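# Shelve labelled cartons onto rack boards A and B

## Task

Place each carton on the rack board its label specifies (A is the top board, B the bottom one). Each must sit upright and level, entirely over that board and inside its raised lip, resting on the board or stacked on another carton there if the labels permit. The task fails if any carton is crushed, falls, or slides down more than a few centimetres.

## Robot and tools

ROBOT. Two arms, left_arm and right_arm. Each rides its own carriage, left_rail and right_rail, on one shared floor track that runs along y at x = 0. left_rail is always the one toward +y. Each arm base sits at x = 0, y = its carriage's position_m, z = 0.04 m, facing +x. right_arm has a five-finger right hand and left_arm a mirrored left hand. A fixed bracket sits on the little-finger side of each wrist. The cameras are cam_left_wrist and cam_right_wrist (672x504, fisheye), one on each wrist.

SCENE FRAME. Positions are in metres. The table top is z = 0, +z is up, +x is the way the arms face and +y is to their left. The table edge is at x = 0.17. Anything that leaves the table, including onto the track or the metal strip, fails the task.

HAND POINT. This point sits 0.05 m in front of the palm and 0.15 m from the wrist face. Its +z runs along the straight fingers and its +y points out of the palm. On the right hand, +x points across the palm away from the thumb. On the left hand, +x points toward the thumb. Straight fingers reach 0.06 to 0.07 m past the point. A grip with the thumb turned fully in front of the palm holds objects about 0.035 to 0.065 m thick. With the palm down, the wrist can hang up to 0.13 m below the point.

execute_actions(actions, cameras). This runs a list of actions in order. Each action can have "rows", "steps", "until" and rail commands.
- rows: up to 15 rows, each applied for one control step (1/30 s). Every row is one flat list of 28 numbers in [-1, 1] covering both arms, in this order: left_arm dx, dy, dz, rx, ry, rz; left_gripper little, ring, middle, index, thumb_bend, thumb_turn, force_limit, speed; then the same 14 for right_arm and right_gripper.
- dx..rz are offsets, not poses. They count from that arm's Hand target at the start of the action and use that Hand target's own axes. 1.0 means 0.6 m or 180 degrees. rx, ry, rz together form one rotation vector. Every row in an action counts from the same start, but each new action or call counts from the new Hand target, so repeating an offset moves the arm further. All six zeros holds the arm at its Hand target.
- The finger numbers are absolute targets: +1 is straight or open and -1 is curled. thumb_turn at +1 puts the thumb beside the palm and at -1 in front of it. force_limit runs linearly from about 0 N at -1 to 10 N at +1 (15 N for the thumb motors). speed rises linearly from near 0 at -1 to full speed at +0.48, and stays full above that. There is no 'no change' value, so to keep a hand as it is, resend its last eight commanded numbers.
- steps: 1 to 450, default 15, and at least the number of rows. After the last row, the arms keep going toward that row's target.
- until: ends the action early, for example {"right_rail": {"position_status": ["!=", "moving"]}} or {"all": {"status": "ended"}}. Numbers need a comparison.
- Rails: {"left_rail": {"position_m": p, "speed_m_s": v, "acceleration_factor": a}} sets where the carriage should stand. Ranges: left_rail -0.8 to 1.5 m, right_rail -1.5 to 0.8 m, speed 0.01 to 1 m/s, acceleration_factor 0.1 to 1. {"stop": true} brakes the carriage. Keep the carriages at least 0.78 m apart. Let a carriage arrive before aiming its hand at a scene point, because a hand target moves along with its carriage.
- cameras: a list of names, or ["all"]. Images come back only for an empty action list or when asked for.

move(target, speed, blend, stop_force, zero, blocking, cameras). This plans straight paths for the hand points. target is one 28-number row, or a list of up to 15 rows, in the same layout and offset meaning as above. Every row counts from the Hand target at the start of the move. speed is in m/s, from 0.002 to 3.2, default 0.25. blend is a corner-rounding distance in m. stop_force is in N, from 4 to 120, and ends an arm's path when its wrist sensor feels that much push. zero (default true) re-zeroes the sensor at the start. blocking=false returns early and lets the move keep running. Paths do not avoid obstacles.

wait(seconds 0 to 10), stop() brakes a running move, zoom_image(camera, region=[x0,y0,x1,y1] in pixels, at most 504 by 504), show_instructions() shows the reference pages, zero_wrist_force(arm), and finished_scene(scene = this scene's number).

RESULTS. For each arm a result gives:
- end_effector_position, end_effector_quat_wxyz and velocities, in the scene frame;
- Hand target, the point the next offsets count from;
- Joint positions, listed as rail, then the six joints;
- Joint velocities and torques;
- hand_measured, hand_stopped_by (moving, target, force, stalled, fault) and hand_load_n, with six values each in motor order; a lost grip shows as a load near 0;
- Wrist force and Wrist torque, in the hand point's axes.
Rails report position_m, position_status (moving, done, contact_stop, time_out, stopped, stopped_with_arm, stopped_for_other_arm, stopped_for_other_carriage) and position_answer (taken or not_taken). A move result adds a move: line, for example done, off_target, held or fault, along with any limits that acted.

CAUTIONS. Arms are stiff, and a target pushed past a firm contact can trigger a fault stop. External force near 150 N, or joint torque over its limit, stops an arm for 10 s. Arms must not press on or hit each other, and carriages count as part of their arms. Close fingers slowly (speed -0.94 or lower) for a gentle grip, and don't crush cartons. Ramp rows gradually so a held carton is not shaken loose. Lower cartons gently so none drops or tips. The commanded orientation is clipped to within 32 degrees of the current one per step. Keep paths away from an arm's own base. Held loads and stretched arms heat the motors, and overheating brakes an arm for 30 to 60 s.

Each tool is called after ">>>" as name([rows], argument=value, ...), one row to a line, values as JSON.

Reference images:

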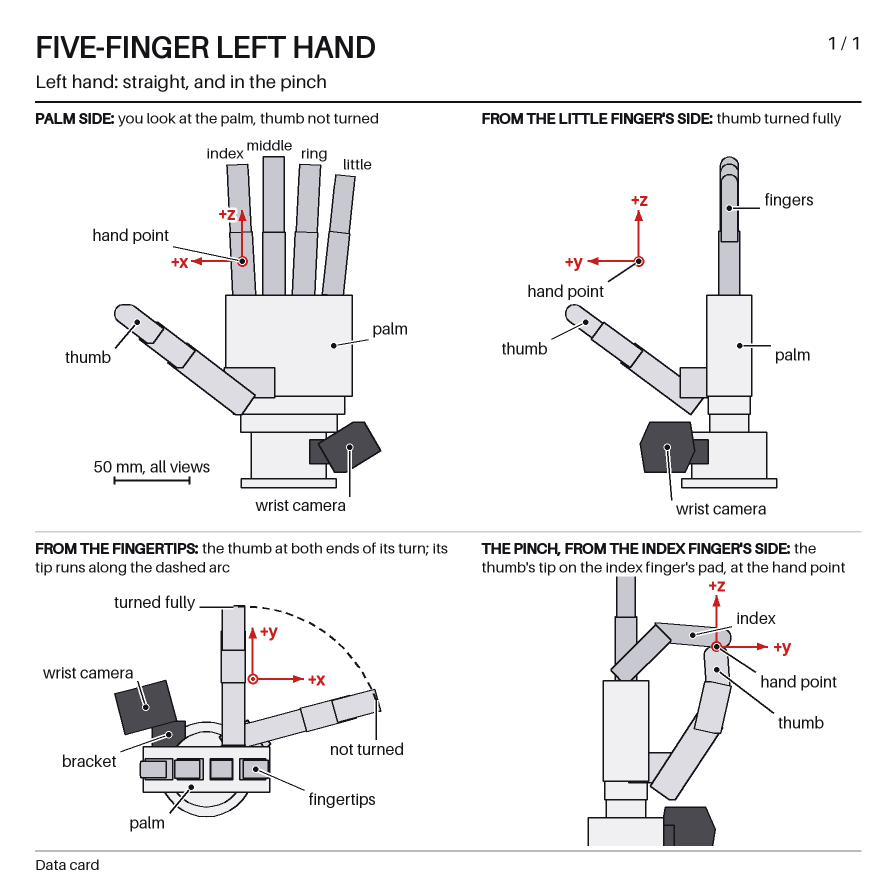

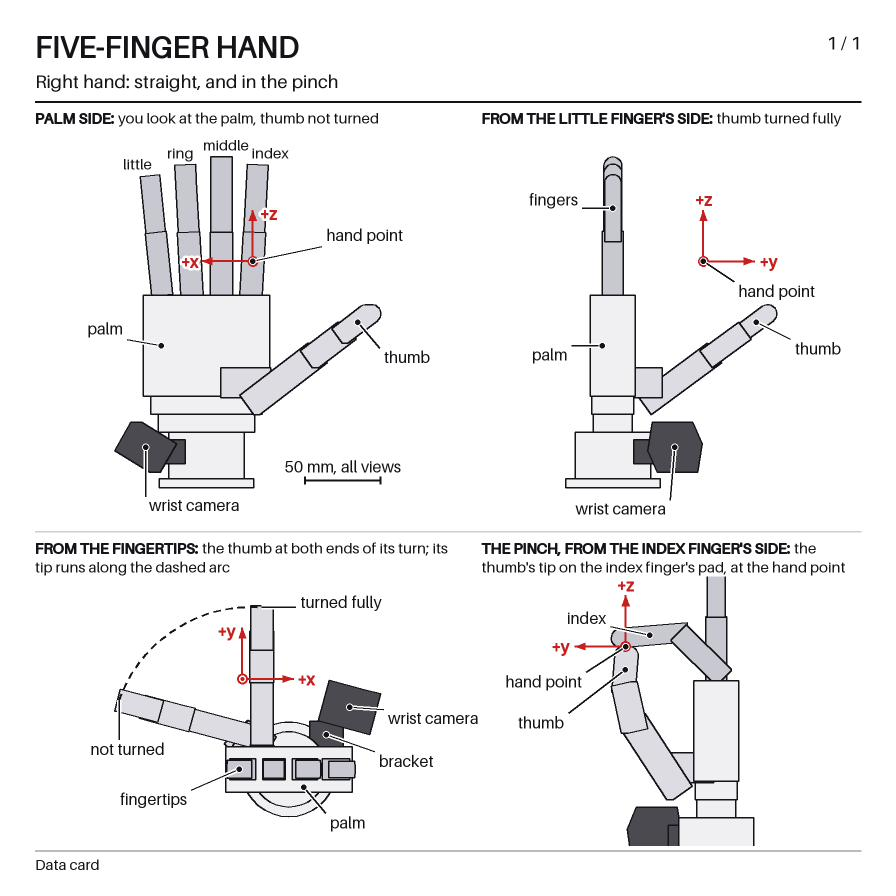

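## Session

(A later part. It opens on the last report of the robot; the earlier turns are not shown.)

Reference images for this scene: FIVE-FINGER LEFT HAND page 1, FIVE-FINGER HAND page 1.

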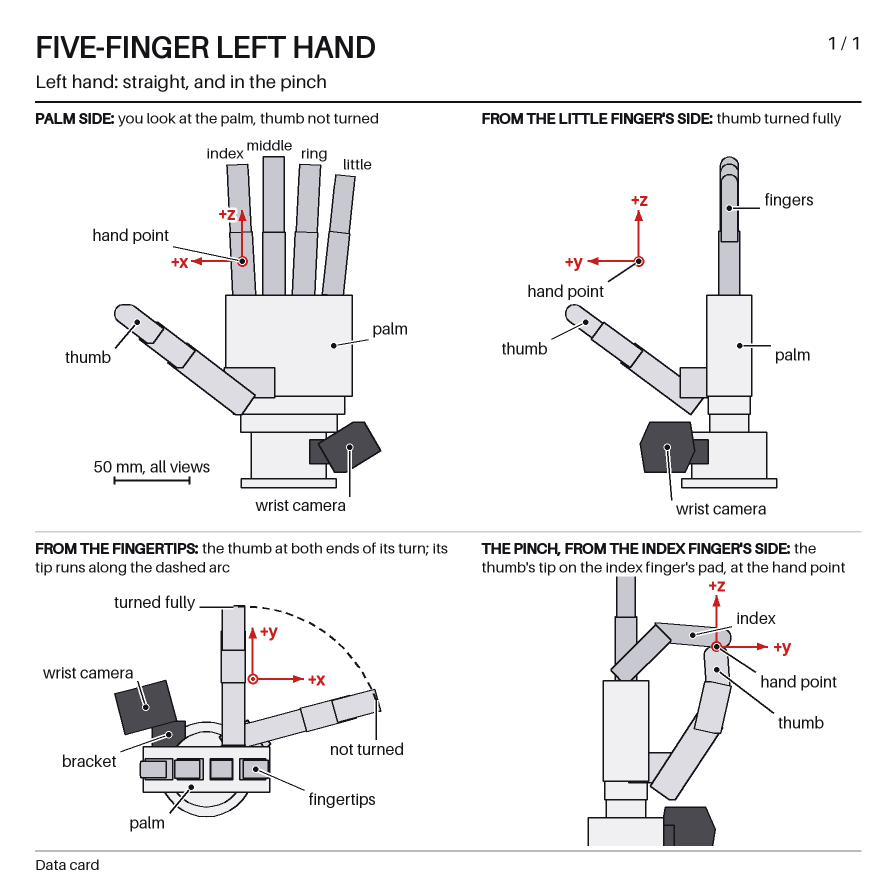

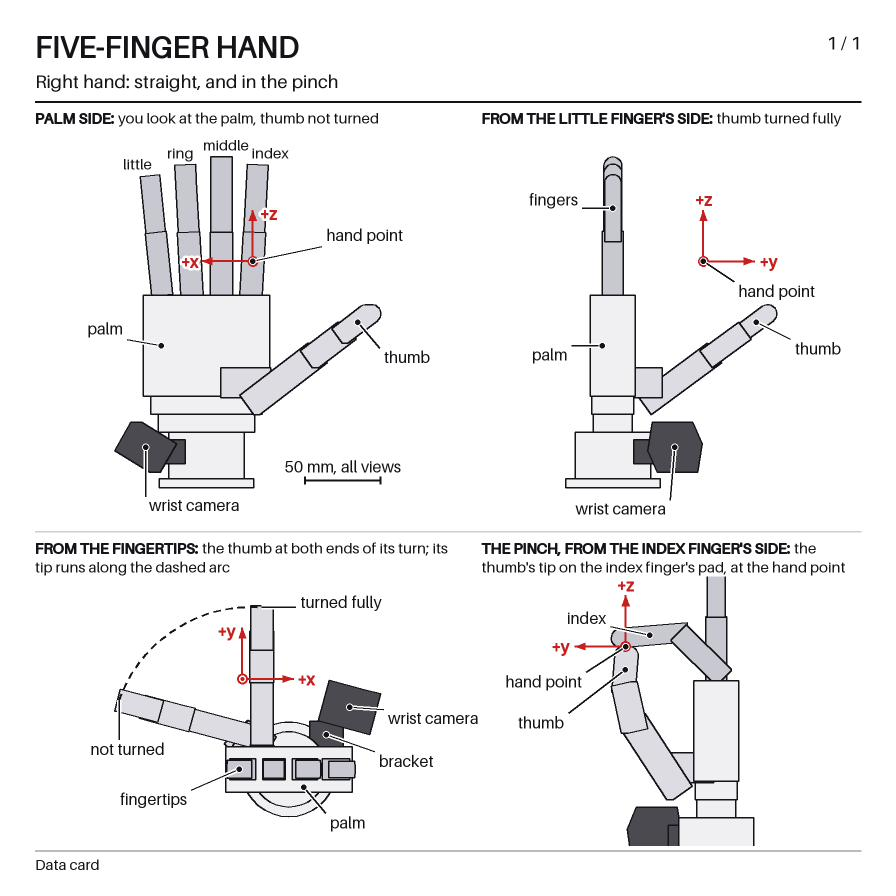

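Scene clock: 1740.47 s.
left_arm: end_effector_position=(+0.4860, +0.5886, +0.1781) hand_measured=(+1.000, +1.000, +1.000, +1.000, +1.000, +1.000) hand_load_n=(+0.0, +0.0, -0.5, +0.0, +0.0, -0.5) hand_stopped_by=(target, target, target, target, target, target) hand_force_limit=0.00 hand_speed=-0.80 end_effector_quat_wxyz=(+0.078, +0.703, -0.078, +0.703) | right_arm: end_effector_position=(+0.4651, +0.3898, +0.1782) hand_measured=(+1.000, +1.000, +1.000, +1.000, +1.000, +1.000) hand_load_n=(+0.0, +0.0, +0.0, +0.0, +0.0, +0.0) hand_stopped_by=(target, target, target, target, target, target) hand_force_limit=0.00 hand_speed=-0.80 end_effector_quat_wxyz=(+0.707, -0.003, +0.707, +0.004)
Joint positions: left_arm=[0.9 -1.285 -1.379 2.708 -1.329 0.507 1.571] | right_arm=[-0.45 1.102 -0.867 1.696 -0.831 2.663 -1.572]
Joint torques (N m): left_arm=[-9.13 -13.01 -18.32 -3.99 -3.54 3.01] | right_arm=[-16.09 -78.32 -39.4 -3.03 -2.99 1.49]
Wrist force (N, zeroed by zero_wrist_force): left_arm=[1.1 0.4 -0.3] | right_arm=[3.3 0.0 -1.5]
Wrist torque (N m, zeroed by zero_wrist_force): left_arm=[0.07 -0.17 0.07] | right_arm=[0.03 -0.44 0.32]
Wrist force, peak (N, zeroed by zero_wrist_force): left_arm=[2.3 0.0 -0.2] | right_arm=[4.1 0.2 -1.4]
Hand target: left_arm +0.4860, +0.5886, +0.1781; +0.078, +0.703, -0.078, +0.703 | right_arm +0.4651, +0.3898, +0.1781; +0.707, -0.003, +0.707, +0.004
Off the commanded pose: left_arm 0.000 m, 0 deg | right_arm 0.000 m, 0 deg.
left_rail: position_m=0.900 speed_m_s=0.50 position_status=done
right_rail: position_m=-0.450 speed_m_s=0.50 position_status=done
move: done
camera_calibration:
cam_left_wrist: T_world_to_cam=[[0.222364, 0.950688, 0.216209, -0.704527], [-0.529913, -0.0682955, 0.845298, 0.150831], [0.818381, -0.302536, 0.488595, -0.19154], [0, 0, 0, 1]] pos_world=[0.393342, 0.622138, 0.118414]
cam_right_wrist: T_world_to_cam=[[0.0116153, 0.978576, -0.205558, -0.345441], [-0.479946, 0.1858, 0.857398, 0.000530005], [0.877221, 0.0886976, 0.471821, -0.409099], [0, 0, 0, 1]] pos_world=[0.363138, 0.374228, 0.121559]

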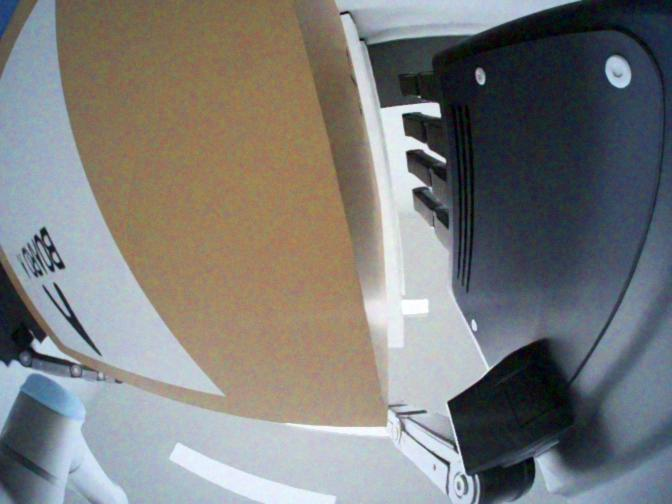

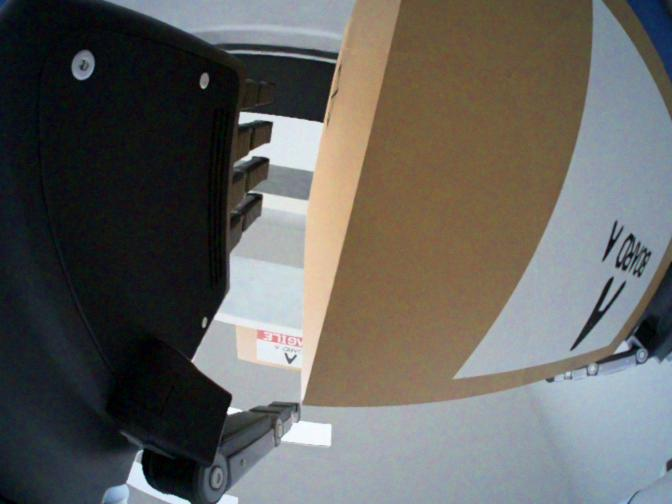

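>>> zero_wrist_force(arm="left_arm")

>>> zero_wrist_force(arm="right_arm")

>>> move(target=[0,0.0237,0.009,0.0048,0,0,1,1,1,1,1,1,0,-0.8,0,0.0307,0.0128,-0.0024,0,0,1,1,1,1,1,1,0,-0.8], speed=0.03, stop_force=6)

>>> move(target=[0,0.0332,0.0035,0,0,0,1,1,1,1,1,1,0,-0.8,0,0.0332,0.0035,0,0,0,1,1,1,1,1,1,0,-0.8], speed=0.012, stop_force=5)

>>> move(target=[0,0.015,0.0016,0,0,0,1,1,1,1,1,1,0,-0.8,0,0.015,0.0016,0,0,0,1,1,1,1,1,1,0,-0.8], speed=0.006, stop_force=20)

Wrist force sensor zeroed.

Wrist force sensor zeroed.

Scene clock: 1759.73 s.
left_arm: end_effector_position=(+0.4878, +0.5762, +0.1781) hand_measured=(+1.000, +1.000, +1.000, +1.000, +1.000, +1.000) hand_load_n=(+0.0, +0.0, -0.5, +0.5, +0.0, +0.0) hand_stopped_by=(target, target, target, target, target, target) hand_force_limit=0.00 hand_speed=-0.80 end_effector_quat_wxyz=(+0.073, +0.703, -0.074, +0.703) | right_arm: end_effector_position=(+0.4726, +0.4083, +0.1782) hand_measured=(+1.000, +1.000, +1.000, +1.000, +1.000, +1.000) hand_load_n=(+0.0, +0.0, +0.0, +0.0, +0.0, -0.5) hand_stopped_by=(target, target, target, target, target, target) hand_force_limit=0.00 hand_speed=-0.80 end_effector_quat_wxyz=(+0.707, -0.005, +0.707, +0.006)
Joint positions: left_arm=[0.9 -1.3 -1.367 2.687 -1.32 0.479 1.571] | right_arm=[-0.45 1.102 -0.847 1.654 -0.81 2.656 -1.572]
Joint torques (N m): left_arm=[20.25 -40.37 -2.36 -3.64 3.52 2.67] | right_arm=[13.79 -82.09 -40.4 1.78 -3.69 1.4]
Wrist force (N, zeroed by zero_wrist_force): left_arm=[2.8 1.7 -0.6] | right_arm=[0.1 -0.1 0.0]
Wrist torque (N m, zeroed by zero_wrist_force): left_arm=[0.14 -0.17 0.07] | right_arm=[0.02 0.02 -0.03]
Wrist force, peak (N, zeroed by zero_wrist_force): left_arm=[3.4 -4.2 -5.1] | right_arm=[-0.1 0.6 0.4]
Hand target: left_arm +0.4878, +0.5762, +0.1781; +0.073, +0.703, -0.074, +0.703 (not the last commanded pose) | right_arm +0.4726, +0.4083, +0.1782; +0.707, -0.005, +0.707, +0.006
Off the commanded pose: left_arm 0.003 m, 0 deg | right_arm 0.000 m, 0 deg.
left_rail: position_m=0.900 speed_m_s=0.50 position_status=done
right_rail: position_m=-0.450 speed_m_s=0.50 position_status=done
move: contact (left_arm)

Scene clock: 1762.00 s.
left_arm: end_effector_position=(+0.4876, +0.5743, +0.1781) hand_measured=(+1.000, +1.000, +1.000, +1.000, +1.000, +1.000) hand_load_n=(+0.0, +0.0, +0.0, +0.0, +0.0, +0.0) hand_stopped_by=(target, target, target, target, target, target) hand_force_limit=0.00 hand_speed=-0.80 end_effector_quat_wxyz=(+0.073, +0.703, -0.074, +0.703) | right_arm: end_effector_position=(+0.4736, +0.4189, +0.1782) hand_measured=(+1.000, +1.000, +1.000, +1.000, +1.000, +1.000) hand_load_n=(+0.0, +0.0, +0.0, +0.0, +0.0, +0.0) hand_stopped_by=(target, target, target, target, target, target) hand_force_limit=0.00 hand_speed=-0.80 end_effector_quat_wxyz=(+0.707, -0.005, +0.707, +0.006)
Joint positions: left_arm=[0.9 -1.303 -1.366 2.685 -1.319 0.476 1.571] | right_arm=[-0.45 1.107 -0.835 1.629 -0.797 2.661 -1.572]
Joint torques (N m): left_arm=[17.11 -39.92 -5.83 -3.89 3.67 1.55] | right_arm=[-18.32 -105.43 -22.37 -3.13 -3.28 -0.93]
Wrist force (N, zeroed by zero_wrist_force): left_arm=[1.1 -1.2 -0.5] | right_arm=[-0.1 0.2 0.0]
Wrist torque (N m, zeroed by zero_wrist_force): left_arm=[-0.07 -0.04 -0.02] | right_arm=[0.05 0.04 -0.03]
Wrist force, peak (N, zeroed by zero_wrist_force): left_arm=[2.2 -3.5 -4.0] | right_arm=[-1.6 -5.7 -2.1]
Hand target: left_arm +0.4876, +0.5743, +0.1781; +0.073, +0.703, -0.074, +0.703 (not the last commanded pose) | right_arm +0.4736, +0.4189, +0.1782; +0.707, -0.005, +0.707, +0.006 (not the last commanded pose)
Off the commanded pose: left_arm 0.018 m, 0 deg | right_arm 0.009 m, 0 deg.
left_rail: position_m=0.900 speed_m_s=0.50 position_status=done
right_rail: position_m=-0.450 speed_m_s=0.50 position_status=done
move: contact (left_arm, right_arm)

Scene clock: 1764.40 s.
left_arm: end_effector_position=(+0.4871, +0.5690, +0.1781) hand_measured=(+1.000, +1.000, +1.000, +1.000, +1.000, +1.000) hand_load_n=(+0.0, +0.0, +3.5, +0.5, +0.0, +0.0) hand_stopped_by=(target, target, target, target, target, target) hand_force_limit=0.00 hand_speed=-0.80 end_effector_quat_wxyz=(+0.073, +0.703, -0.074, +0.703) | right_arm: end_effector_position=(+0.4740, +0.4240, +0.1781) hand_measured=(+1.000, +1.000, +1.000, +1.000, +1.000, +1.000) hand_load_n=(+0.0, +0.0, +1.5, +0.0, +0.0, +0.0) hand_stopped_by=(target, target, target, target, target, target) hand_force_limit=0.00 hand_speed=-0.80 end_effector_quat_wxyz=(+0.707, -0.005, +0.707, +0.006)
Joint positions: left_arm=[0.9 -1.31 -1.363 2.678 -1.315 0.469 1.571] | right_arm=[-0.45 1.109 -0.828 1.617 -0.791 2.664 -1.572]
Joint torques (N m): left_arm=[4.15 -40.9 -14.41 -5.18 10.35 2.08] | right_arm=[-9.65 -102.23 -31.06 -3.93 -7.35 -1.63]
Wrist force (N, zeroed by zero_wrist_force): left_arm=[4.8 -21.7 2.5] | right_arm=[-6.9 -19.8 -3.5]
Wrist torque (N m, zeroed by zero_wrist_force): left_arm=[1.25 0.34 0.61] | right_arm=[0.58 -0.05 -0.89]
Wrist force, peak (N, zeroed by zero_wrist_force): left_arm=[5.5 -27.2 0.3] | right_arm=[-8.0 -25.3 -8.3]
Hand target: left_arm +0.4871, +0.5690, +0.1781; +0.073, +0.703, -0.074, +0.703 (not the last commanded pose) | right_arm +0.4740, +0.4240, +0.1781; +0.707, -0.005, +0.707, +0.006 (not the last commanded pose)
Off the commanded pose: left_arm 0.004 m, 0 deg | right_arm 0.004 m, 0 deg.
left_rail: position_m=0.900 speed_m_s=0.50 position_status=done
right_rail: position_m=-0.450 speed_m_s=0.50 position_status=done
move: contact (left_arm, right_arm)

>>> move(target=[0,0.0004,0,-0.002,0,0,1,1,1,1,1,1,0,-0.8,0,0.0004,0,-0.0034,0,0,1,1,1,1,1,1,0,-0.8], speed=0.01)

Scene clock: 1778.07 s.
left_arm: end_effector_position=(+0.4870, +0.5688, +0.1780) hand_measured=(+1.000, +1.000, +1.000, +1.000, +1.000, +1.000) hand_load_n=(+0.0, +1.0, +5.0, +1.5, +0.0, -0.5) hand_stopped_by=(target, target, target, target, target, target) hand_force_limit=0.00 hand_speed=-0.80 end_effector_quat_wxyz=(+0.075, +0.703, -0.076, +0.703) | right_arm: end_effector_position=(+0.4741, +0.4242, +0.1781) hand_measured=(+1.000, +1.000, +1.000, +1.000, +1.000, +1.000) hand_load_n=(+0.0, +1.0, +4.0, +1.5, +0.0, +0.0) hand_stopped_by=(target, target, target, target, target, target) hand_force_limit=0.00 hand_speed=-0.80 end_effector_quat_wxyz=(+0.707, -0.009, +0.707, +0.010)
Joint positions: left_arm=[0.9 -1.307 -1.363 2.679 -1.316 0.478 1.571] | right_arm=[-0.45 1.107 -0.831 1.623 -0.794 2.651 -1.572]
Joint torques (N m): left_arm=[-5.55 -40.23 -25.26 -6.42 17.11 1.77] | right_arm=[-4.3 -96.59 -37.26 -5.56 -15.3 1.29]
Wrist force (N, zeroed by zero_wrist_force): left_arm=[10.0 -39.4 -7.1] | right_arm=[-11.1 -37.5 -11.3]
Wrist torque (N m, zeroed by zero_wrist_force): left_arm=[2.76 0.33 1.22] | right_arm=[3.25 -0.34 -1.39]
Wrist force, peak (N, zeroed by zero_wrist_force): left_arm=[10.0 -39.4 -7.1] | right_arm=[-11.1 -37.5 -11.3]
Hand target: left_arm +0.4870, +0.5687, +0.1781; +0.075, +0.703, -0.076, +0.703 | right_arm +0.4740, +0.4242, +0.1781; +0.707, -0.009, +0.707, +0.010
Off the commanded pose: left_arm 0.000 m, 0 deg | right_arm 0.000 m, 0 deg.
left_rail: position_m=0.900 speed_m_s=0.50 position_status=done
right_rail: position_m=-0.450 speed_m_s=0.50 position_status=done
move: done

>>> move(target=[0,0.0001,0,0.0006,0,0,1,1,1,1,1,1,0,-0.8,0,0.0002,0,0.0014,0,0,1,1,1,1,1,1,0,-0.8], speed=0.01)

Scene clock: 1784.00 s.
left_arm: end_effector_position=(+0.4870, +0.5687, +0.1781) hand_measured=(+1.000, +1.000, +1.000, +1.000, +1.000, +1.000) hand_load_n=(+0.0, +1.0, +5.0, +1.5, +0.0, +0.0) hand_stopped_by=(target, target, target, target, target, target) hand_force_limit=0.00 hand_speed=-0.80 end_effector_quat_wxyz=(+0.075, +0.703, -0.075, +0.703) | right_arm: end_effector_position=(+0.4740, +0.4243, +0.1781) hand_measured=(+1.000, +1.000, +1.000, +1.000, +1.000, +1.000) hand_load_n=(+0.0, +0.5, +3.5, +0.5, +0.0, +0.0) hand_stopped_by=(target, target, target, target, target, target) hand_force_limit=0.00 hand_speed=-0.80 end_effector_quat_wxyz=(+0.707, -0.008, +0.707, +0.009)
Joint positions: left_arm=[0.9 -1.308 -1.363 2.678 -1.316 0.475 1.571] | right_arm=[-0.45 1.108 -0.83 1.62 -0.792 2.656 -1.572]
Joint torques (N m): left_arm=[-40.75 -17.35 -41.11 -1.82 9.93 0.3] | right_arm=[31.41 -80.5 -57.71 -1.3 -8.27 0.15]
Wrist force (N, zeroed by zero_wrist_force): left_arm=[6.1 -39.2 -4.2] | right_arm=[-5.9 -38.5 -8.0]
Wrist torque (N m, zeroed by zero_wrist_force): left_arm=[2.61 0.19 1.02] | right_arm=[2.18 -0.52 -1.25]
Wrist force, peak (N, zeroed by zero_wrist_force): left_arm=[10.1 -41.4 -7.2] | right_arm=[-12.0 -40.1 -11.8]
Hand target: left_arm +0.4870, +0.5687, +0.1781; +0.075, +0.703, -0.075, +0.703 | right_arm +0.4740, +0.4243, +0.1781; +0.707, -0.008, +0.707, +0.009
Off the commanded pose: left_arm 0.000 m, 0 deg | right_arm 0.000 m, 0 deg.
left_rail: position_m=0.900 speed_m_s=0.50 position_status=done
right_rail: position_m=-0.450 speed_m_s=0.50 position_status=done
move: done

>>> move(target=[0.0167,0.0001,0,0,0,0,1,1,1,1,1,1,0,-0.8,-0.0167,0.0001,0,0,0,0,1,1,1,1,1,1,0,-0.8], speed=0.02, cameras=["all"])

Scene clock: 1788.10 s.
left_arm: end_effector_position=(+0.4870, +0.5686, +0.1880) hand_measured=(+1.000, +1.000, +1.000, +1.000, +1.000, +1.000) hand_load_n=(+0.0, +1.5, +5.0, +1.5, +0.0, +0.0) hand_stopped_by=(target, target, target, target, target, target) hand_force_limit=0.00 hand_speed=-0.80 end_effector_quat_wxyz=(+0.075, +0.703, -0.075, +0.703) | right_arm: end_effector_position=(+0.4740, +0.4244, +0.1881) hand_measured=(+1.000, +1.000, +1.000, +1.000, +1.000, +1.000) hand_load_n=(+0.0, +0.5, +3.5, +1.0, +0.0, +0.0) hand_stopped_by=(target, target, target, target, target, target) hand_force_limit=0.00 hand_speed=-0.80 end_effector_quat_wxyz=(+0.707, -0.008, +0.707, +0.008)
Joint positions: left_arm=[0.9 -1.308 -1.398 2.675 -1.277 0.475 1.571] | right_arm=[-0.45 1.108 -0.841 1.618 -0.779 2.656 -1.572]
Joint torques (N m): left_arm=[-40.91 -46.06 -44.94 -3.05 9.7 -2.43] | right_arm=[29.39 -117.43 -65.59 -4.07 -8.41 -1.23]
Wrist force (N, zeroed by zero_wrist_force): left_arm=[-8.0 -38.4 -1.6] | right_arm=[8.0 -36.3 -7.4]
Wrist torque (N m, zeroed by zero_wrist_force): left_arm=[2.35 -0.45 0.31] | right_arm=[2.23 0.43 -0.24]
Wrist force, peak (N, zeroed by zero_wrist_force): left_arm=[7.3 -39.9 -3.5] | right_arm=[-5.9 -39.2 -7.8]
Hand target: left_arm +0.4870, +0.5686, +0.1881; +0.075, +0.703, -0.075, +0.703 | right_arm +0.4740, +0.4244, +0.1882; +0.707, -0.008, +0.707, +0.009
Off the commanded pose: left_arm 0.000 m, 0 deg | right_arm 0.000 m, 0 deg.
left_rail: position_m=0.900 speed_m_s=0.50 position_status=done
right_rail: position_m=-0.450 speed_m_s=0.50 position_status=done
move: done
camera_calibration:
cam_left_wrist: T_world_to_cam=[[0.213731, 0.952612, 0.216446, -0.684822], [-0.529461, -0.0732415, 0.845167, 0.144238], [0.820969, -0.295238, 0.488717, -0.208692], [0, 0, 0, 1]] pos_world=[0.394066, 0.60132, 0.128313]
cam_right_wrist: T_world_to_cam=[[-0.00175778, 0.978623, -0.205657, -0.371067], [-0.482393, 0.179317, 0.857405, -0.00626696], [0.875953, 0.100715, 0.471765, -0.429236], [0, 0, 0, 1]] pos_world=[0.372316, 0.407489, 0.131559]

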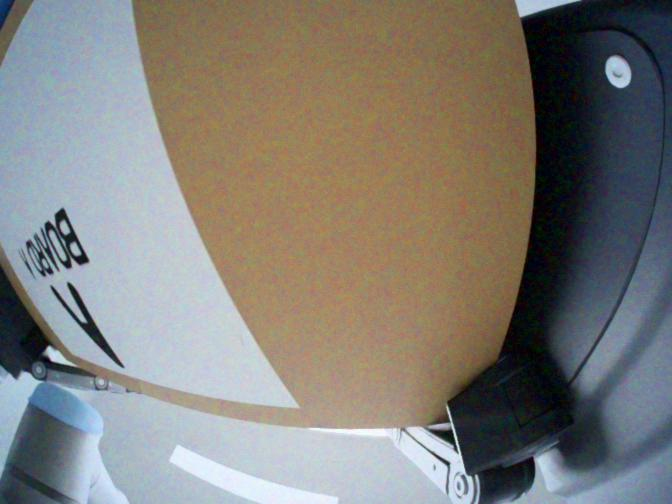

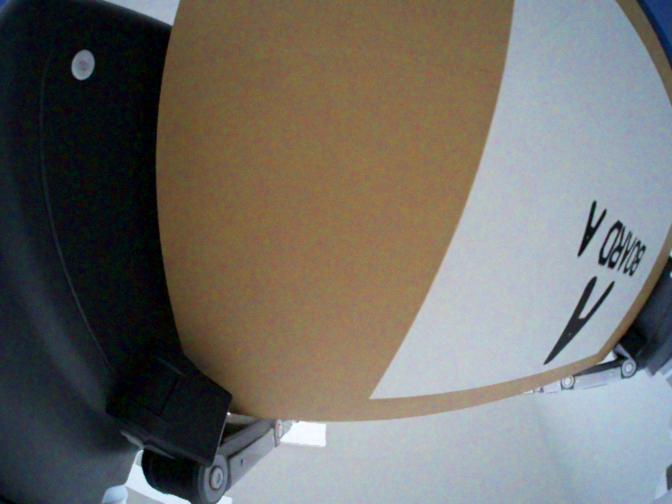

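>>> move(target=[0.2667,0.0001,0,0,0,0,1,1,1,1,1,1,0,-0.8,-0.2667,0.0001,0,0,0,0,1,1,1,1,1,1,0,-0.8], speed=0.07)

>>> move(target=[0.2667,0,0,0,0,0,1,1,1,1,1,1,0,-0.8,-0.2667,0,0,0,0,0,1,1,1,1,1,1,0,-0.8], speed=0.07, cameras=["cam_left_wrist"])

Scene clock: 1795.67 s.
left_arm: end_effector_position=(+0.4870, +0.5685, +0.3481) hand_measured=(+1.000, +1.000, +1.000, +1.000, +1.000, +1.000) hand_load_n=(+0.0, +1.5, +4.5, +1.5, +0.0, -0.5) hand_stopped_by=(target, target, target, target, target, target) hand_force_limit=0.00 hand_speed=-0.80 end_effector_quat_wxyz=(+0.075, +0.703, -0.075, +0.703) | right_arm: end_effector_position=(+0.4738, +0.4242, +0.3481) hand_measured=(+1.000, +1.000, +1.000, +1.000, +1.000, +1.000) hand_load_n=(+0.0, +0.5, +3.5, +1.0, +0.0, +0.0) hand_stopped_by=(target, target, target, target, target, target) hand_force_limit=0.00 hand_speed=-0.80 end_effector_quat_wxyz=(+0.707, -0.008, +0.707, +0.009)
Joint positions: left_arm=[0.9 -1.308 -1.836 2.551 -0.715 0.475 1.571] | right_arm=[-0.45 1.108 -1.003 1.556 -0.556 2.656 -1.572]
Joint torques (N m): left_arm=[-41.82 -22.93 -61.1 -3.78 9.76 -2.29] | right_arm=[29.65 -104.93 -66.95 -3.76 -8.31 2.43]
Wrist force (N, zeroed by zero_wrist_force): left_arm=[-8.0 -38.7 -1.4] | right_arm=[8.4 -36.9 -7.2]
Wrist torque (N m, zeroed by zero_wrist_force): left_arm=[2.37 -0.43 0.50] | right_arm=[2.30 0.38 -0.31]
Wrist force, peak (N, zeroed by zero_wrist_force): left_arm=[-7.7 -39.7 -1.0] | right_arm=[8.8 -38.0 -7.8]
Hand target: left_arm +0.4870, +0.5685, +0.3481; +0.075, +0.703, -0.075, +0.703 | right_arm +0.4738, +0.4242, +0.3482; +0.707, -0.008, +0.707, +0.009
Off the commanded pose: left_arm 0.000 m, 0 deg | right_arm 0.000 m, 0 deg.
left_rail: position_m=0.900 speed_m_s=0.50 position_status=done
right_rail: position_m=-0.450 speed_m_s=0.50 position_status=done
move: done

Scene clock: 1798.47 s.
left_arm: end_effector_position=(+0.4870, +0.5685, +0.5080) hand_measured=(+1.000, +1.000, +1.000, +1.000, +1.000, +1.000) hand_load_n=(+0.0, +1.5, +5.0, +1.5, +0.0, +0.0) hand_stopped_by=(target, target, target, target, target, target) hand_force_limit=0.00 hand_speed=-0.80 end_effector_quat_wxyz=(+0.075, +0.703, -0.075, +0.703) | right_arm: end_effector_position=(+0.4737, +0.4241, +0.5081) hand_measured=(+1.000, +1.000, +1.000, +1.000, +1.000, +1.000) hand_load_n=(+0.0, +0.5, +3.5, +1.0, +0.0, +0.0) hand_stopped_by=(target, target, target, target, target, target) hand_force_limit=0.00 hand_speed=-0.80 end_effector_quat_wxyz=(+0.707, -0.008, +0.707, +0.009)
Joint positions: left_arm=[0.9 -1.308 -2.035 2.34 -0.305 0.475 1.571] | right_arm=[-0.45 1.108 -1.113 1.421 -0.311 2.656 -1.572]
Joint torques (N m): left_arm=[-42.93 -11.08 -64.25 -3.37 10.24 -2.61] | right_arm=[30.79 -95.04 -69.26 -3.52 -8.54 1.99]
Wrist force (N, zeroed by zero_wrist_force): left_arm=[-7.8 -40.6 -1.6] | right_arm=[8.3 -38.7 -7.2]
Wrist torque (N m, zeroed by zero_wrist_force): left_arm=[2.44 -0.43 0.51] | right_arm=[2.42 0.42 -0.37]
Wrist force, peak (N, zeroed by zero_wrist_force): left_arm=[-7.8 -40.6 -1.6] | right_arm=[8.5 -38.9 -7.0]
Hand target: left_arm +0.4870, +0.5684, +0.5081; +0.075, +0.703, -0.075, +0.703 | right_arm +0.4737, +0.4240, +0.5082; +0.707, -0.008, +0.707, +0.009
Off the commanded pose: left_arm 0.000 m, 0 deg | right_arm 0.000 m, 0 deg.
left_rail: position_m=0.900 speed_m_s=0.50 position_status=done
right_rail: position_m=-0.450 speed_m_s=0.50 position_status=done
move: done
camera_calibration:
cam_left_wrist: T_world_to_cam=[[0.213776, 0.952627, 0.216338, -0.753967], [-0.529393, -0.0731462, 0.845218, -0.12633], [0.821001, -0.295215, 0.488677, -0.36512], [0, 0, 0, 1]] pos_world=[0.394066, 0.60122, 0.448313]
Images, in order (width x height): cam_left_wrist 672x504.

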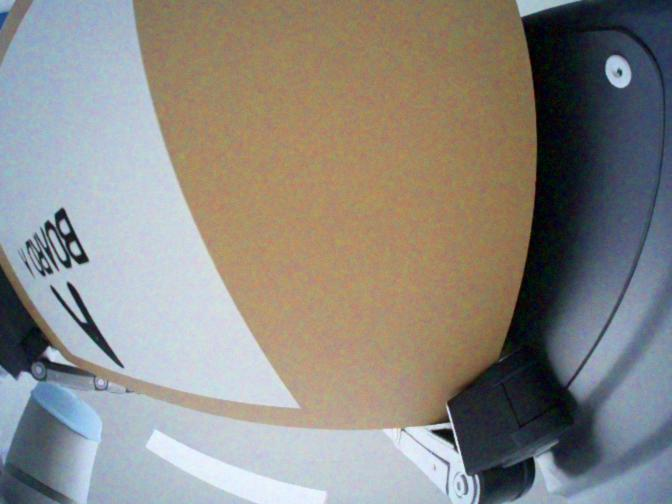

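>>> move(target=[0.235,0,0,0,0,0,1,1,1,1,1,1,0,-0.8,-0.235,0,0,0,0,0,1,1,1,1,1,1,0,-0.8], speed=0.07)

>>> move(target=[0.235,0,0,0,0,0,1,1,1,1,1,1,0,-0.8,-0.235,0,0,0,0,0,1,1,1,1,1,1,0,-0.8], speed=0.07, cameras=["all"])

Scene clock: 1805.37 s.
left_arm: end_effector_position=(+0.4870, +0.5684, +0.6491) hand_measured=(+1.000, +1.000, +1.000, +1.000, +1.000, +1.000) hand_load_n=(+0.0, +1.0, +5.0, +1.5, +0.0, +0.0) hand_stopped_by=(target, target, target, target, target, target) hand_force_limit=0.00 hand_speed=-0.80 end_effector_quat_wxyz=(+0.075, +0.703, -0.075, +0.703) | right_arm: end_effector_position=(+0.4735, +0.4238, +0.6492) hand_measured=(+1.000, +1.000, +1.000, +1.000, +1.000, +1.000) hand_load_n=(+0.0, +1.0, +4.0, +1.0, +0.0, +0.0) hand_stopped_by=(target, target, target, target, target, target) hand_force_limit=0.00 hand_speed=-0.80 end_effector_quat_wxyz=(+0.707, -0.008, +0.707, +0.009)
Joint positions: left_arm=[0.9 -1.308 -2.083 2.112 -0.029 0.475 1.571] | right_arm=[-0.45 1.109 -1.159 1.236 -0.08 2.656 -1.572]
Joint torques (N m): left_arm=[-39.22 23.35 -60.26 -3.59 11.44 -2.52] | right_arm=[32.6 -72.34 -65.47 -3.04 -9.01 3.56]
Wrist force (N, zeroed by zero_wrist_force): left_arm=[-7.6 -41.1 -2.4] | right_arm=[7.9 -39.6 -7.2]
Wrist torque (N m, zeroed by zero_wrist_force): left_arm=[2.55 -0.47 0.53] | right_arm=[2.49 0.48 -0.53]
Wrist force, peak (N, zeroed by zero_wrist_force): left_arm=[-7.3 -41.3 -2.3] | right_arm=[8.4 -39.4 -7.4]
Hand target: left_arm +0.4870, +0.5684, +0.6491; +0.075, +0.703, -0.075, +0.703 | right_arm +0.4735, +0.4239, +0.6492; +0.707, -0.008, +0.707, +0.009
Off the commanded pose: left_arm 0.000 m, 0 deg | right_arm 0.000 m, 0 deg.
left_rail: position_m=0.900 speed_m_s=0.50 position_status=done
right_rail: position_m=-0.450 speed_m_s=0.50 position_status=done
move: done

Scene clock: 1807.90 s.
left_arm: end_effector_position=(+0.4869, +0.5683, +0.7901) hand_measured=(+1.000, +1.000, +1.000, +1.000, +1.000, +1.000) hand_load_n=(+0.0, +1.5, +5.5, +2.0, +0.0, +0.0) hand_stopped_by=(target, target, target, target, target, target) hand_force_limit=0.00 hand_speed=-0.80 end_effector_quat_wxyz=(+0.075, +0.703, -0.075, +0.703) | right_arm: end_effector_position=(+0.4734, +0.4236, +0.7901) hand_measured=(+1.000, +1.000, +1.000, +1.000, +1.000, +1.000) hand_load_n=(+0.0, +1.0, +3.5, +1.0, -0.5, +0.0) hand_stopped_by=(target, target, target, target, target, target) hand_force_limit=0.00 hand_speed=-0.80 end_effector_quat_wxyz=(+0.707, -0.008, +0.707, +0.009)
Joint positions: left_arm=[0.9 -1.309 -2.061 1.853 0.208 0.475 1.571] | right_arm=[-0.45 1.109 -1.147 0.971 0.173 2.657 -1.572]
Joint torques (N m): left_arm=[-9.97 28.26 -54.97 -4.23 15.34 -2.15] | right_arm=[29.67 -56.43 -59.96 -4.32 -9.63 2.49]
Wrist force (N, zeroed by zero_wrist_force): left_arm=[-6.5 -44.0 -2.2] | right_arm=[8.0 -42.1 -7.8]
Wrist torque (N m, zeroed by zero_wrist_force): left_arm=[2.63 -0.57 0.70] | right_arm=[2.66 0.53 -0.66]
Wrist force, peak (N, zeroed by zero_wrist_force): left_arm=[-6.5 -44.0 -2.2] | right_arm=[8.1 -42.3 -7.5]
Hand target: left_arm +0.4870, +0.5683, +0.7901; +0.075, +0.703, -0.075, +0.703 | right_arm +0.4733, +0.4237, +0.7902; +0.707, -0.008, +0.707, +0.009
Off the commanded pose: left_arm 0.000 m, 0 deg | right_arm 0.000 m, 0 deg.
left_rail: position_m=0.900 speed_m_s=0.50 position_status=done
right_rail: position_m=-0.450 speed_m_s=0.50 position_status=done
move: done
camera_calibration:
cam_left_wrist: T_world_to_cam=[[0.213776, 0.952627, 0.216338, -0.814762], [-0.529393, -0.0731462, 0.845218, -0.364749], [0.821001, -0.295215, 0.488677, -0.502904], [0, 0, 0, 1]] pos_world=[0.393966, 0.60102, 0.730313]
cam_right_wrist: T_world_to_cam=[[-0.00173978, 0.978625, -0.205648, -0.246592], [-0.482468, 0.179308, 0.857364, -0.522527], [0.875912, 0.10071, 0.471843, -0.712682], [0, 0, 0, 1]] pos_world=[0.371716, 0.406789, 0.733559]

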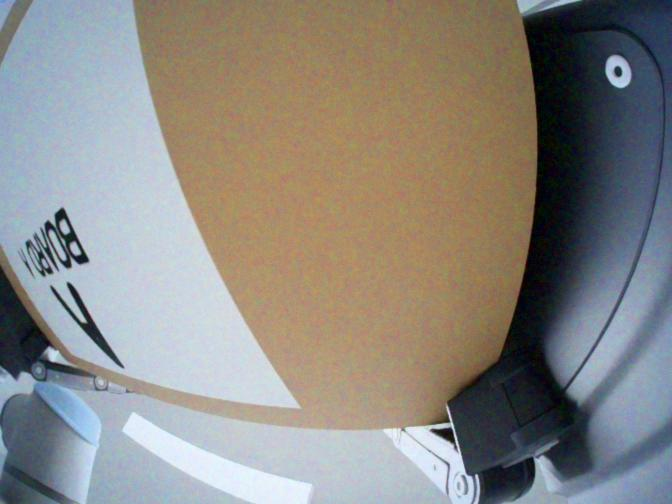

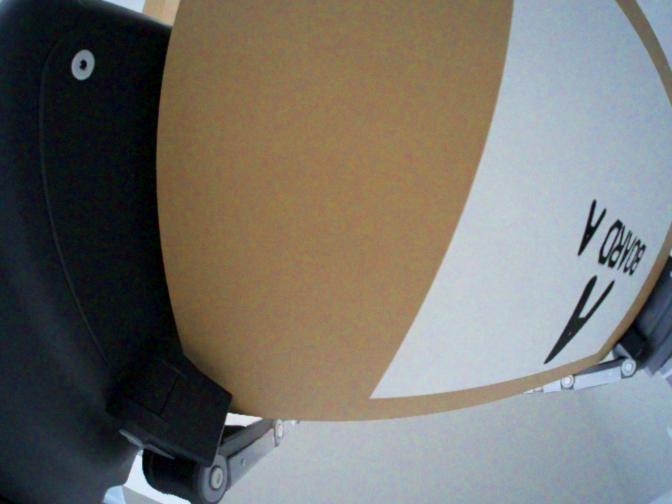

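>>> execute_actions(actions=[])

Scene clock: 1828.33 s.
left_arm: end_effector_position=(+0.4870, +0.5683, +0.7901) hand_measured=(+1.000, +1.000, +1.000, +1.000, +1.000, +1.000) hand_load_n=(+0.0, +1.0, +5.0, +2.0, +0.0, +0.0) hand_stopped_by=(target, target, target, target, target, target) hand_force_limit=0.00 hand_speed=-0.80 end_effector_quat_wxyz=(+0.075, +0.703, -0.075, +0.703) | right_arm: end_effector_position=(+0.4733, +0.4237, +0.7902) hand_measured=(+1.000, +1.000, +1.000, +1.000, +1.000, +1.000) hand_load_n=(+0.0, +1.0, +4.0, +1.0, +0.0, +0.0) hand_stopped_by=(target, target, target, target, target, target) hand_force_limit=0.00 hand_speed=-0.80 end_effector_quat_wxyz=(+0.707, -0.008, +0.707, +0.009)
Joint positions: left_arm=[0.9 -1.308 -2.061 1.853 0.208 0.475 1.571] | right_arm=[-0.45 1.109 -1.146 0.971 0.173 2.657 -1.572]
Joint velocities: within noise
Joint torques (N m): left_arm=[-8.06 26.25 -54.53 -3.98 17.89 -2.28] | right_arm=[31.7 -57.86 -60.02 -4.23 -9.58 2.66]
Wrist force (N, zeroed by zero_wrist_force): left_arm=[-6.8 -42.6 -2.5] | right_arm=[8.4 -41.4 -7.1]
Wrist torque (N m, zeroed by zero_wrist_force): left_arm=[2.64 -0.54 0.66] | right_arm=[2.64 0.45 -0.61]
Wrist force, peak (N, zeroed by zero_wrist_force): left_arm=[-6.6 -44.0 -2.0] | right_arm=[8.3 -42.3 -7.7]
Hand target: left_arm +0.4870, +0.5683, +0.7901; +0.075, +0.703, -0.075, +0.703 | right_arm +0.4733, +0.4237, +0.7902; +0.707, -0.008, +0.707, +0.009
Off the commanded pose: left_arm 0.000 m, 0 deg | right_arm 0.000 m, 0 deg.
left_rail: position_m=0.900 speed_m_s=0.50 position_status=done
right_rail: position_m=-0.450 speed_m_s=0.50 position_status=done
camera_calibration:
cam_left_wrist: T_world_to_cam=[[0.213776, 0.952627, 0.216338, -0.814806], [-0.529393, -0.0731462, 0.845218, -0.36478], [0.821001, -0.295215, 0.488677, -0.503035], [0, 0, 0, 1]] pos_world=[0.394066, 0.60102, 0.730413]
cam_right_wrist: T_world_to_cam=[[-0.00173978, 0.978625, -0.205648, -0.246572], [-0.482468, 0.179308, 0.857364, -0.522661], [0.875912, 0.10071, 0.471843, -0.712642], [0, 0, 0, 1]] pos_world=[0.371616, 0.406789, 0.733659]

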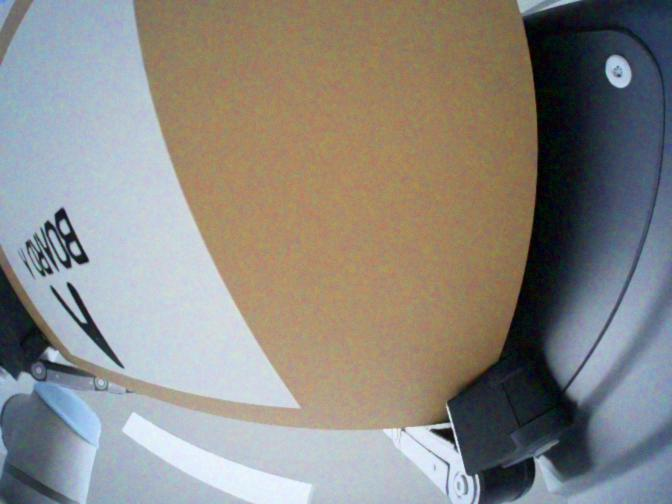

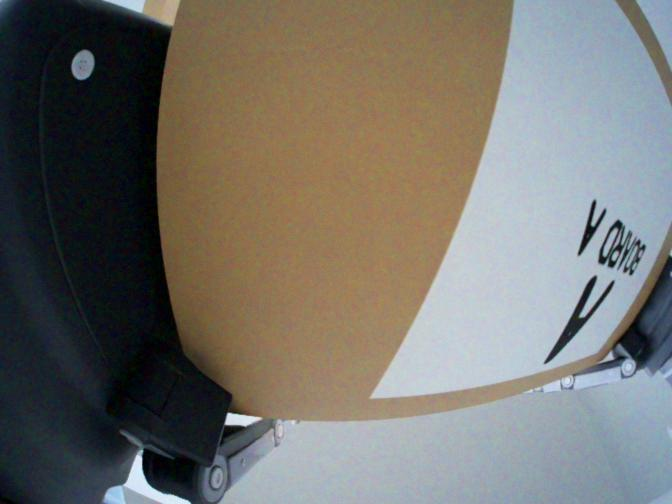

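>>> move([
  [0,0.139388,0.110887,0.010611,0,0,1,1,1,1,1,1,0,-0.8,0,-0.162235,0.083305,-0.010611,0,0,1,1,1,1,1,1,0,-0.8],
  [0,0.285413,0.223678,0.020611,0,0,1,1,1,1,1,1,0,-0.8,0,-0.331082,0.166481,-0.020611,0,0,1,1,1,1,1,1,0,-0.8],
], blend=0.02, speed=0.06, cameras=["all"])

Scene clock: 1872.40 s.
left_arm: end_effector_position=(+0.5820, +0.3727, +0.7900) hand_measured=(+1.000, +1.000, +1.000, +1.000, +1.000, +1.000) hand_load_n=(+0.5, +1.0, +5.0, +2.0, +0.0, +0.0) hand_stopped_by=(target, target, target, target, target, target) hand_force_limit=0.00 hand_speed=-0.80 end_effector_quat_wxyz=(+0.052, +0.705, -0.052, +0.705) | right_arm: end_effector_position=(+0.5777, +0.2274, +0.7901) hand_measured=(+1.000, +1.000, +1.000, +1.000, +1.000, +1.000) hand_load_n=(+0.0, +1.0, +4.0, +1.0, +0.0, +0.0) hand_stopped_by=(target, target, target, target, target, target) hand_force_limit=0.00 hand_speed=-0.80 end_effector_quat_wxyz=(+0.707, -0.030, +0.706, +0.031)
Joint positions: left_arm=[0.9 -1.249 -1.668 1.583 0.085 0.47 1.571] | right_arm=[-0.45 0.819 -1.438 1.349 0.087 2.303 -1.571]
Joint torques (N m): left_arm=[-13.24 -4.66 -57.09 -8.89 11.54 0.1] | right_arm=[10.05 -60.16 -45.81 -9.72 -16.72 -1.44]
Wrist force (N, zeroed by zero_wrist_force): left_arm=[-5.9 -44.1 -1.8] | right_arm=[9.2 -42.5 -8.0]
Wrist torque (N m, zeroed by zero_wrist_force): left_arm=[2.73 -0.47 0.63] | right_arm=[2.70 0.58 -0.68]
Wrist force, peak (N, zeroed by zero_wrist_force): left_arm=[-6.8 -45.1 -0.7] | right_arm=[8.8 -43.7 -9.5]
Hand target: left_arm +0.5821, +0.3726, +0.7900; +0.052, +0.705, -0.052, +0.705 | right_arm +0.5778, +0.2274, +0.7901; +0.707, -0.031, +0.706, +0.031
Off the commanded pose: left_arm 0.000 m, 0 deg | right_arm 0.000 m, 0 deg.
left_rail: position_m=0.900 speed_m_s=0.50 position_status=done
right_rail: position_m=-0.450 speed_m_s=0.50 position_status=done
move: done
camera_calibration:
cam_left_wrist: T_world_to_cam=[[0.151694, 0.964439, 0.21644, -0.617157], [-0.52358, -0.107326, 0.845189, -0.319328], [0.838363, -0.241534, 0.488681, -0.668826], [0, 0, 0, 1]] pos_world=[0.487144, 0.399394, 0.730313]
cam_right_wrist: T_world_to_cam=[[-0.0650427, 0.97647, -0.205609, -0.0173472], [-0.493046, 0.14769, 0.857376, -0.423639], [0.867569, 0.157141, 0.471838, -0.792238], [0, 0, 0, 1]] pos_world=[0.477319, 0.203999, 0.733459]

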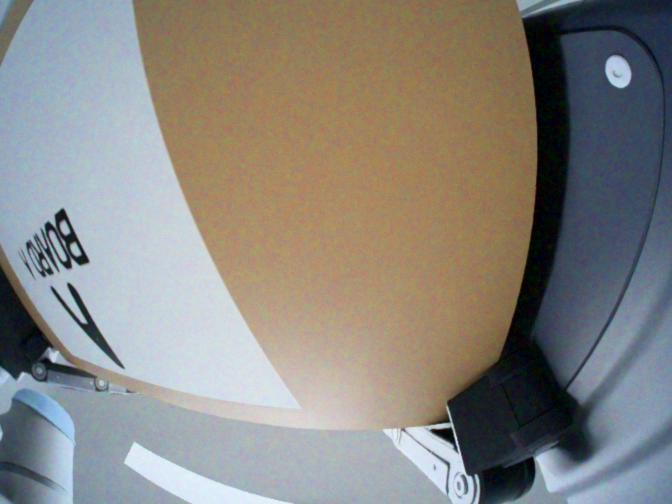

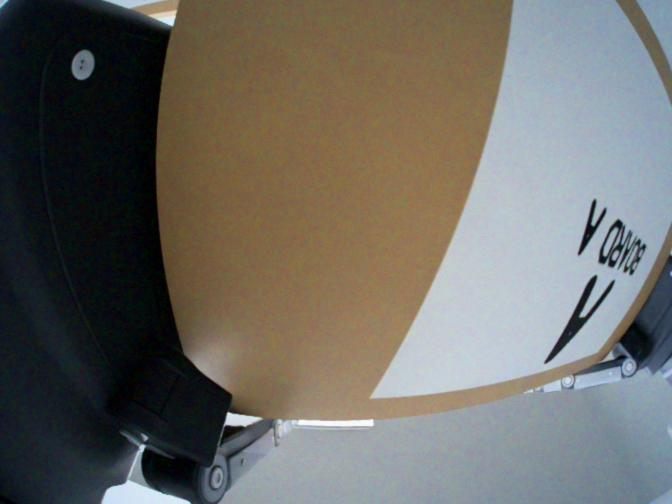

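>>> move([
  [0,0.153092,0.103417,0.009444,0,0,1,1,1,1,1,1,0,-0.8,0,-0.173743,0.071962,-0.009444,0,0,1,1,1,1,1,1,0,-0.8],
  [0,0.305722,0.210312,0.009444,0,0,1,1,1,1,1,1,0,-0.8,0,-0.347110,0.140270,-0.009444,0,0,1,1,1,1,1,1,0,-0.8],
], blend=0.02, speed=0.06, cameras=["all"])

Scene clock: 1887.50 s.
left_arm: end_effector_position=(+0.6799, +0.1727, +0.7900) hand_measured=(+1.000, +1.000, +1.000, +1.000, +1.000, +1.000) hand_load_n=(+0.0, +1.0, +5.0, +2.5, +0.0, +0.0) hand_stopped_by=(target, target, target, target, target, target) hand_force_limit=0.00 hand_speed=-0.80 end_effector_quat_wxyz=(+0.042, +0.706, -0.042, +0.706) | right_arm: end_effector_position=(+0.6798, +0.0273, +0.7899) hand_measured=(+1.000, +1.000, +1.000, +1.000, +1.000, +1.000) hand_load_n=(+0.0, +1.0, +4.0, +1.0, +0.0, +0.0) hand_stopped_by=(target, target, target, target, target, target) hand_force_limit=0.00 hand_speed=-0.80 end_effector_quat_wxyz=(+0.706, -0.041, +0.705, +0.042)
Joint positions: left_arm=[0.9 -1.216 -1.28 1.154 0.125 0.473 1.571] | right_arm=[-0.45 0.432 -1.612 1.532 0.079 1.886 -1.57]
Joint torques (N m): left_arm=[-17.97 -38.67 -55.55 -3.67 18.81 -2.26] | right_arm=[13.17 -52.06 -46.03 -4.72 -15.9 2.26]
Wrist force (N, zeroed by zero_wrist_force): left_arm=[-5.4 -43.3 -1.5] | right_arm=[9.6 -42.1 -8.2]
Wrist torque (N m, zeroed by zero_wrist_force): left_arm=[2.67 -0.35 0.65] | right_arm=[2.61 0.68 -0.84]
Wrist force, peak (N, zeroed by zero_wrist_force): left_arm=[-5.8 -45.1 -2.3] | right_arm=[8.9 -43.2 -8.6]
Hand target: left_arm +0.6799, +0.1726, +0.7900; +0.042, +0.706, -0.042, +0.706 | right_arm +0.6798, +0.0273, +0.7899; +0.706, -0.041, +0.705, +0.042
Off the commanded pose: left_arm 0.000 m, 0 deg | right_arm 0.000 m, 0 deg.
left_rail: position_m=0.900 speed_m_s=0.50 position_status=done
right_rail: position_m=-0.450 speed_m_s=0.50 position_status=done
move: done
camera_calibration:
cam_left_wrist: T_world_to_cam=[[0.122978, 0.968532, 0.216385, -0.420222], [-0.520171, -0.12278, 0.84519, -0.289087], [0.845162, -0.216498, 0.488703, -0.808158], [0, 0, 0, 1]] pos_world=[0.584328, 0.19654, 0.730213]
cam_right_wrist: T_world_to_cam=[[-0.0939635, 0.974087, -0.205731, 0.204504], [-0.497253, 0.133106, 0.857334, -0.340359], [0.862502, 0.182858, 0.471861, -0.846615], [0, 0, 0, 1]] pos_world=[0.580179, 0.000910193, 0.733359]

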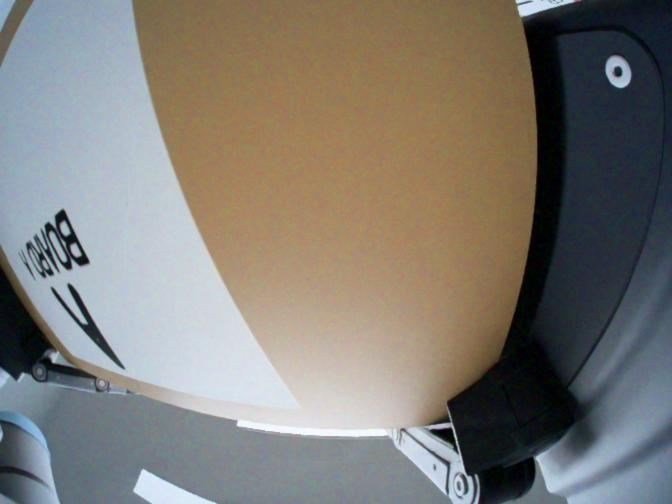

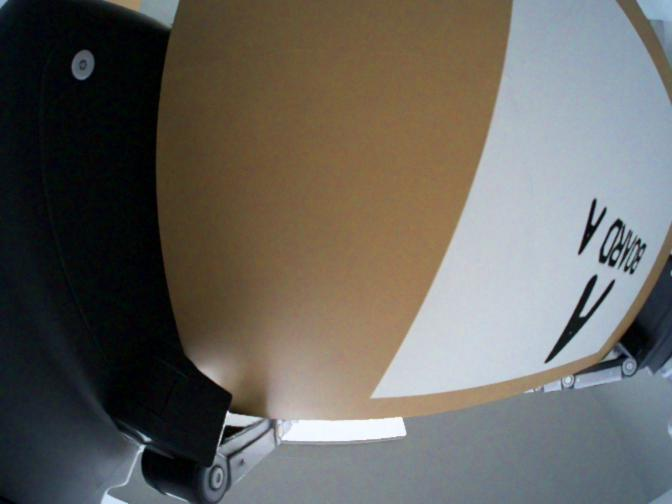

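>>> move(target=[0,0.144473,0.196900,0,0,0,1,1,1,1,1,1,0,-0.8,0,-0.186447,0.157733,0,0,0,1,1,1,1,1,1,0,-0.8], speed=0.06, cameras=["all"])

Scene clock: 1897.00 s.
left_arm: end_effector_position=(+0.7870, +0.0727, +0.7899) hand_measured=(+1.000, +1.000, +1.000, +1.000, +1.000, +1.000) hand_load_n=(+0.0, +1.0, +5.0, +2.0, +0.0, +0.0) hand_stopped_by=(target, target, target, target, target, target) hand_force_limit=0.00 hand_speed=-0.80 end_effector_quat_wxyz=(+0.042, +0.706, -0.042, +0.706) | right_arm: end_effector_position=(+0.7869, -0.0728, +0.7899) hand_measured=(+1.000, +1.000, +1.000, +1.000, +1.000, +1.000) hand_load_n=(+0.0, +1.0, +4.0, +0.5, +0.0, +0.0) hand_stopped_by=(target, target, target, target, target, target) hand_force_limit=0.00 hand_speed=-0.80 end_effector_quat_wxyz=(+0.706, -0.041, +0.705, +0.042)
Joint positions: left_arm=[0.9 -1.141 -0.988 0.729 0.259 0.547 1.571] | right_arm=[-0.45 0.202 -1.562 1.483 0.078 1.656 -1.57]
Joint torques (N m): left_arm=[-20.91 -60.26 -50.88 -3.6 18.25 -2.2] | right_arm=[19.5 -36.89 -66.97 -4.21 -15.47 2.58]
Wrist force (N, zeroed by zero_wrist_force): left_arm=[-5.0 -41.4 -1.8] | right_arm=[10.2 -41.1 -8.3]
Wrist torque (N m, zeroed by zero_wrist_force): left_arm=[2.52 -0.30 0.65] | right_arm=[2.60 0.68 -0.84]
Wrist force, peak (N, zeroed by zero_wrist_force): left_arm=[-4.9 -44.5 -2.3] | right_arm=[10.0 -42.7 -8.6]
Hand target: left_arm +0.7870, +0.0726, +0.7899; +0.042, +0.706, -0.042, +0.706 | right_arm +0.7869, -0.0728, +0.7899; +0.706, -0.041, +0.705, +0.042
Off the commanded pose: left_arm 0.000 m, 0 deg | right_arm 0.000 m, 0 deg.
left_rail: position_m=0.900 speed_m_s=0.50 position_status=done
right_rail: position_m=-0.450 speed_m_s=0.50 position_status=done
move: done
camera_calibration:
cam_left_wrist: T_world_to_cam=[[0.123029, 0.968544, 0.216303, -0.336517], [-0.52016, -0.122686, 0.845211, -0.245687], [0.845161, -0.216498, 0.488704, -0.920325], [0, 0, 0, 1]] pos_world=[0.691428, 0.0965401, 0.730213]
cam_right_wrist: T_world_to_cam=[[-0.0939457, 0.974091, -0.205721, 0.312054], [-0.497327, 0.13309, 0.857294, -0.273701], [0.862462, 0.18285, 0.471938, -0.920715], [0, 0, 0, 1]] pos_world=[0.687279, -0.0991898, 0.733359]

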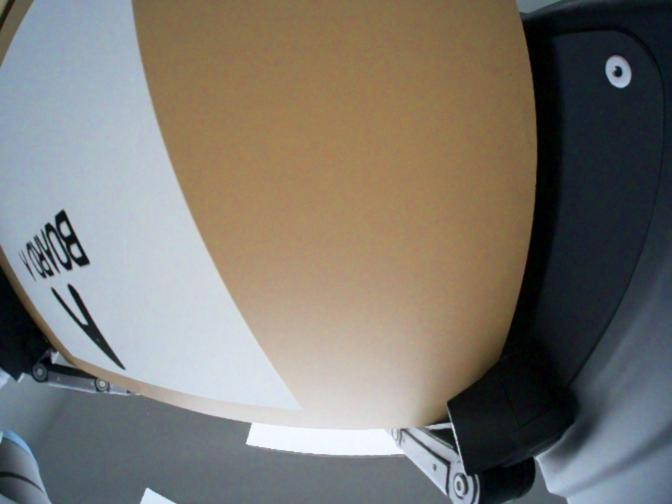

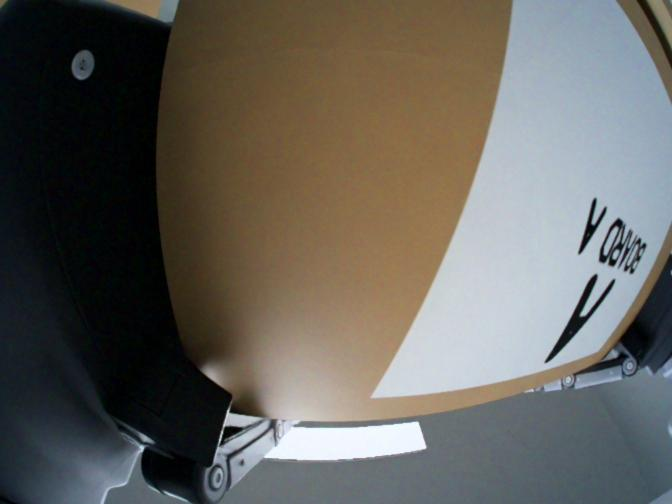

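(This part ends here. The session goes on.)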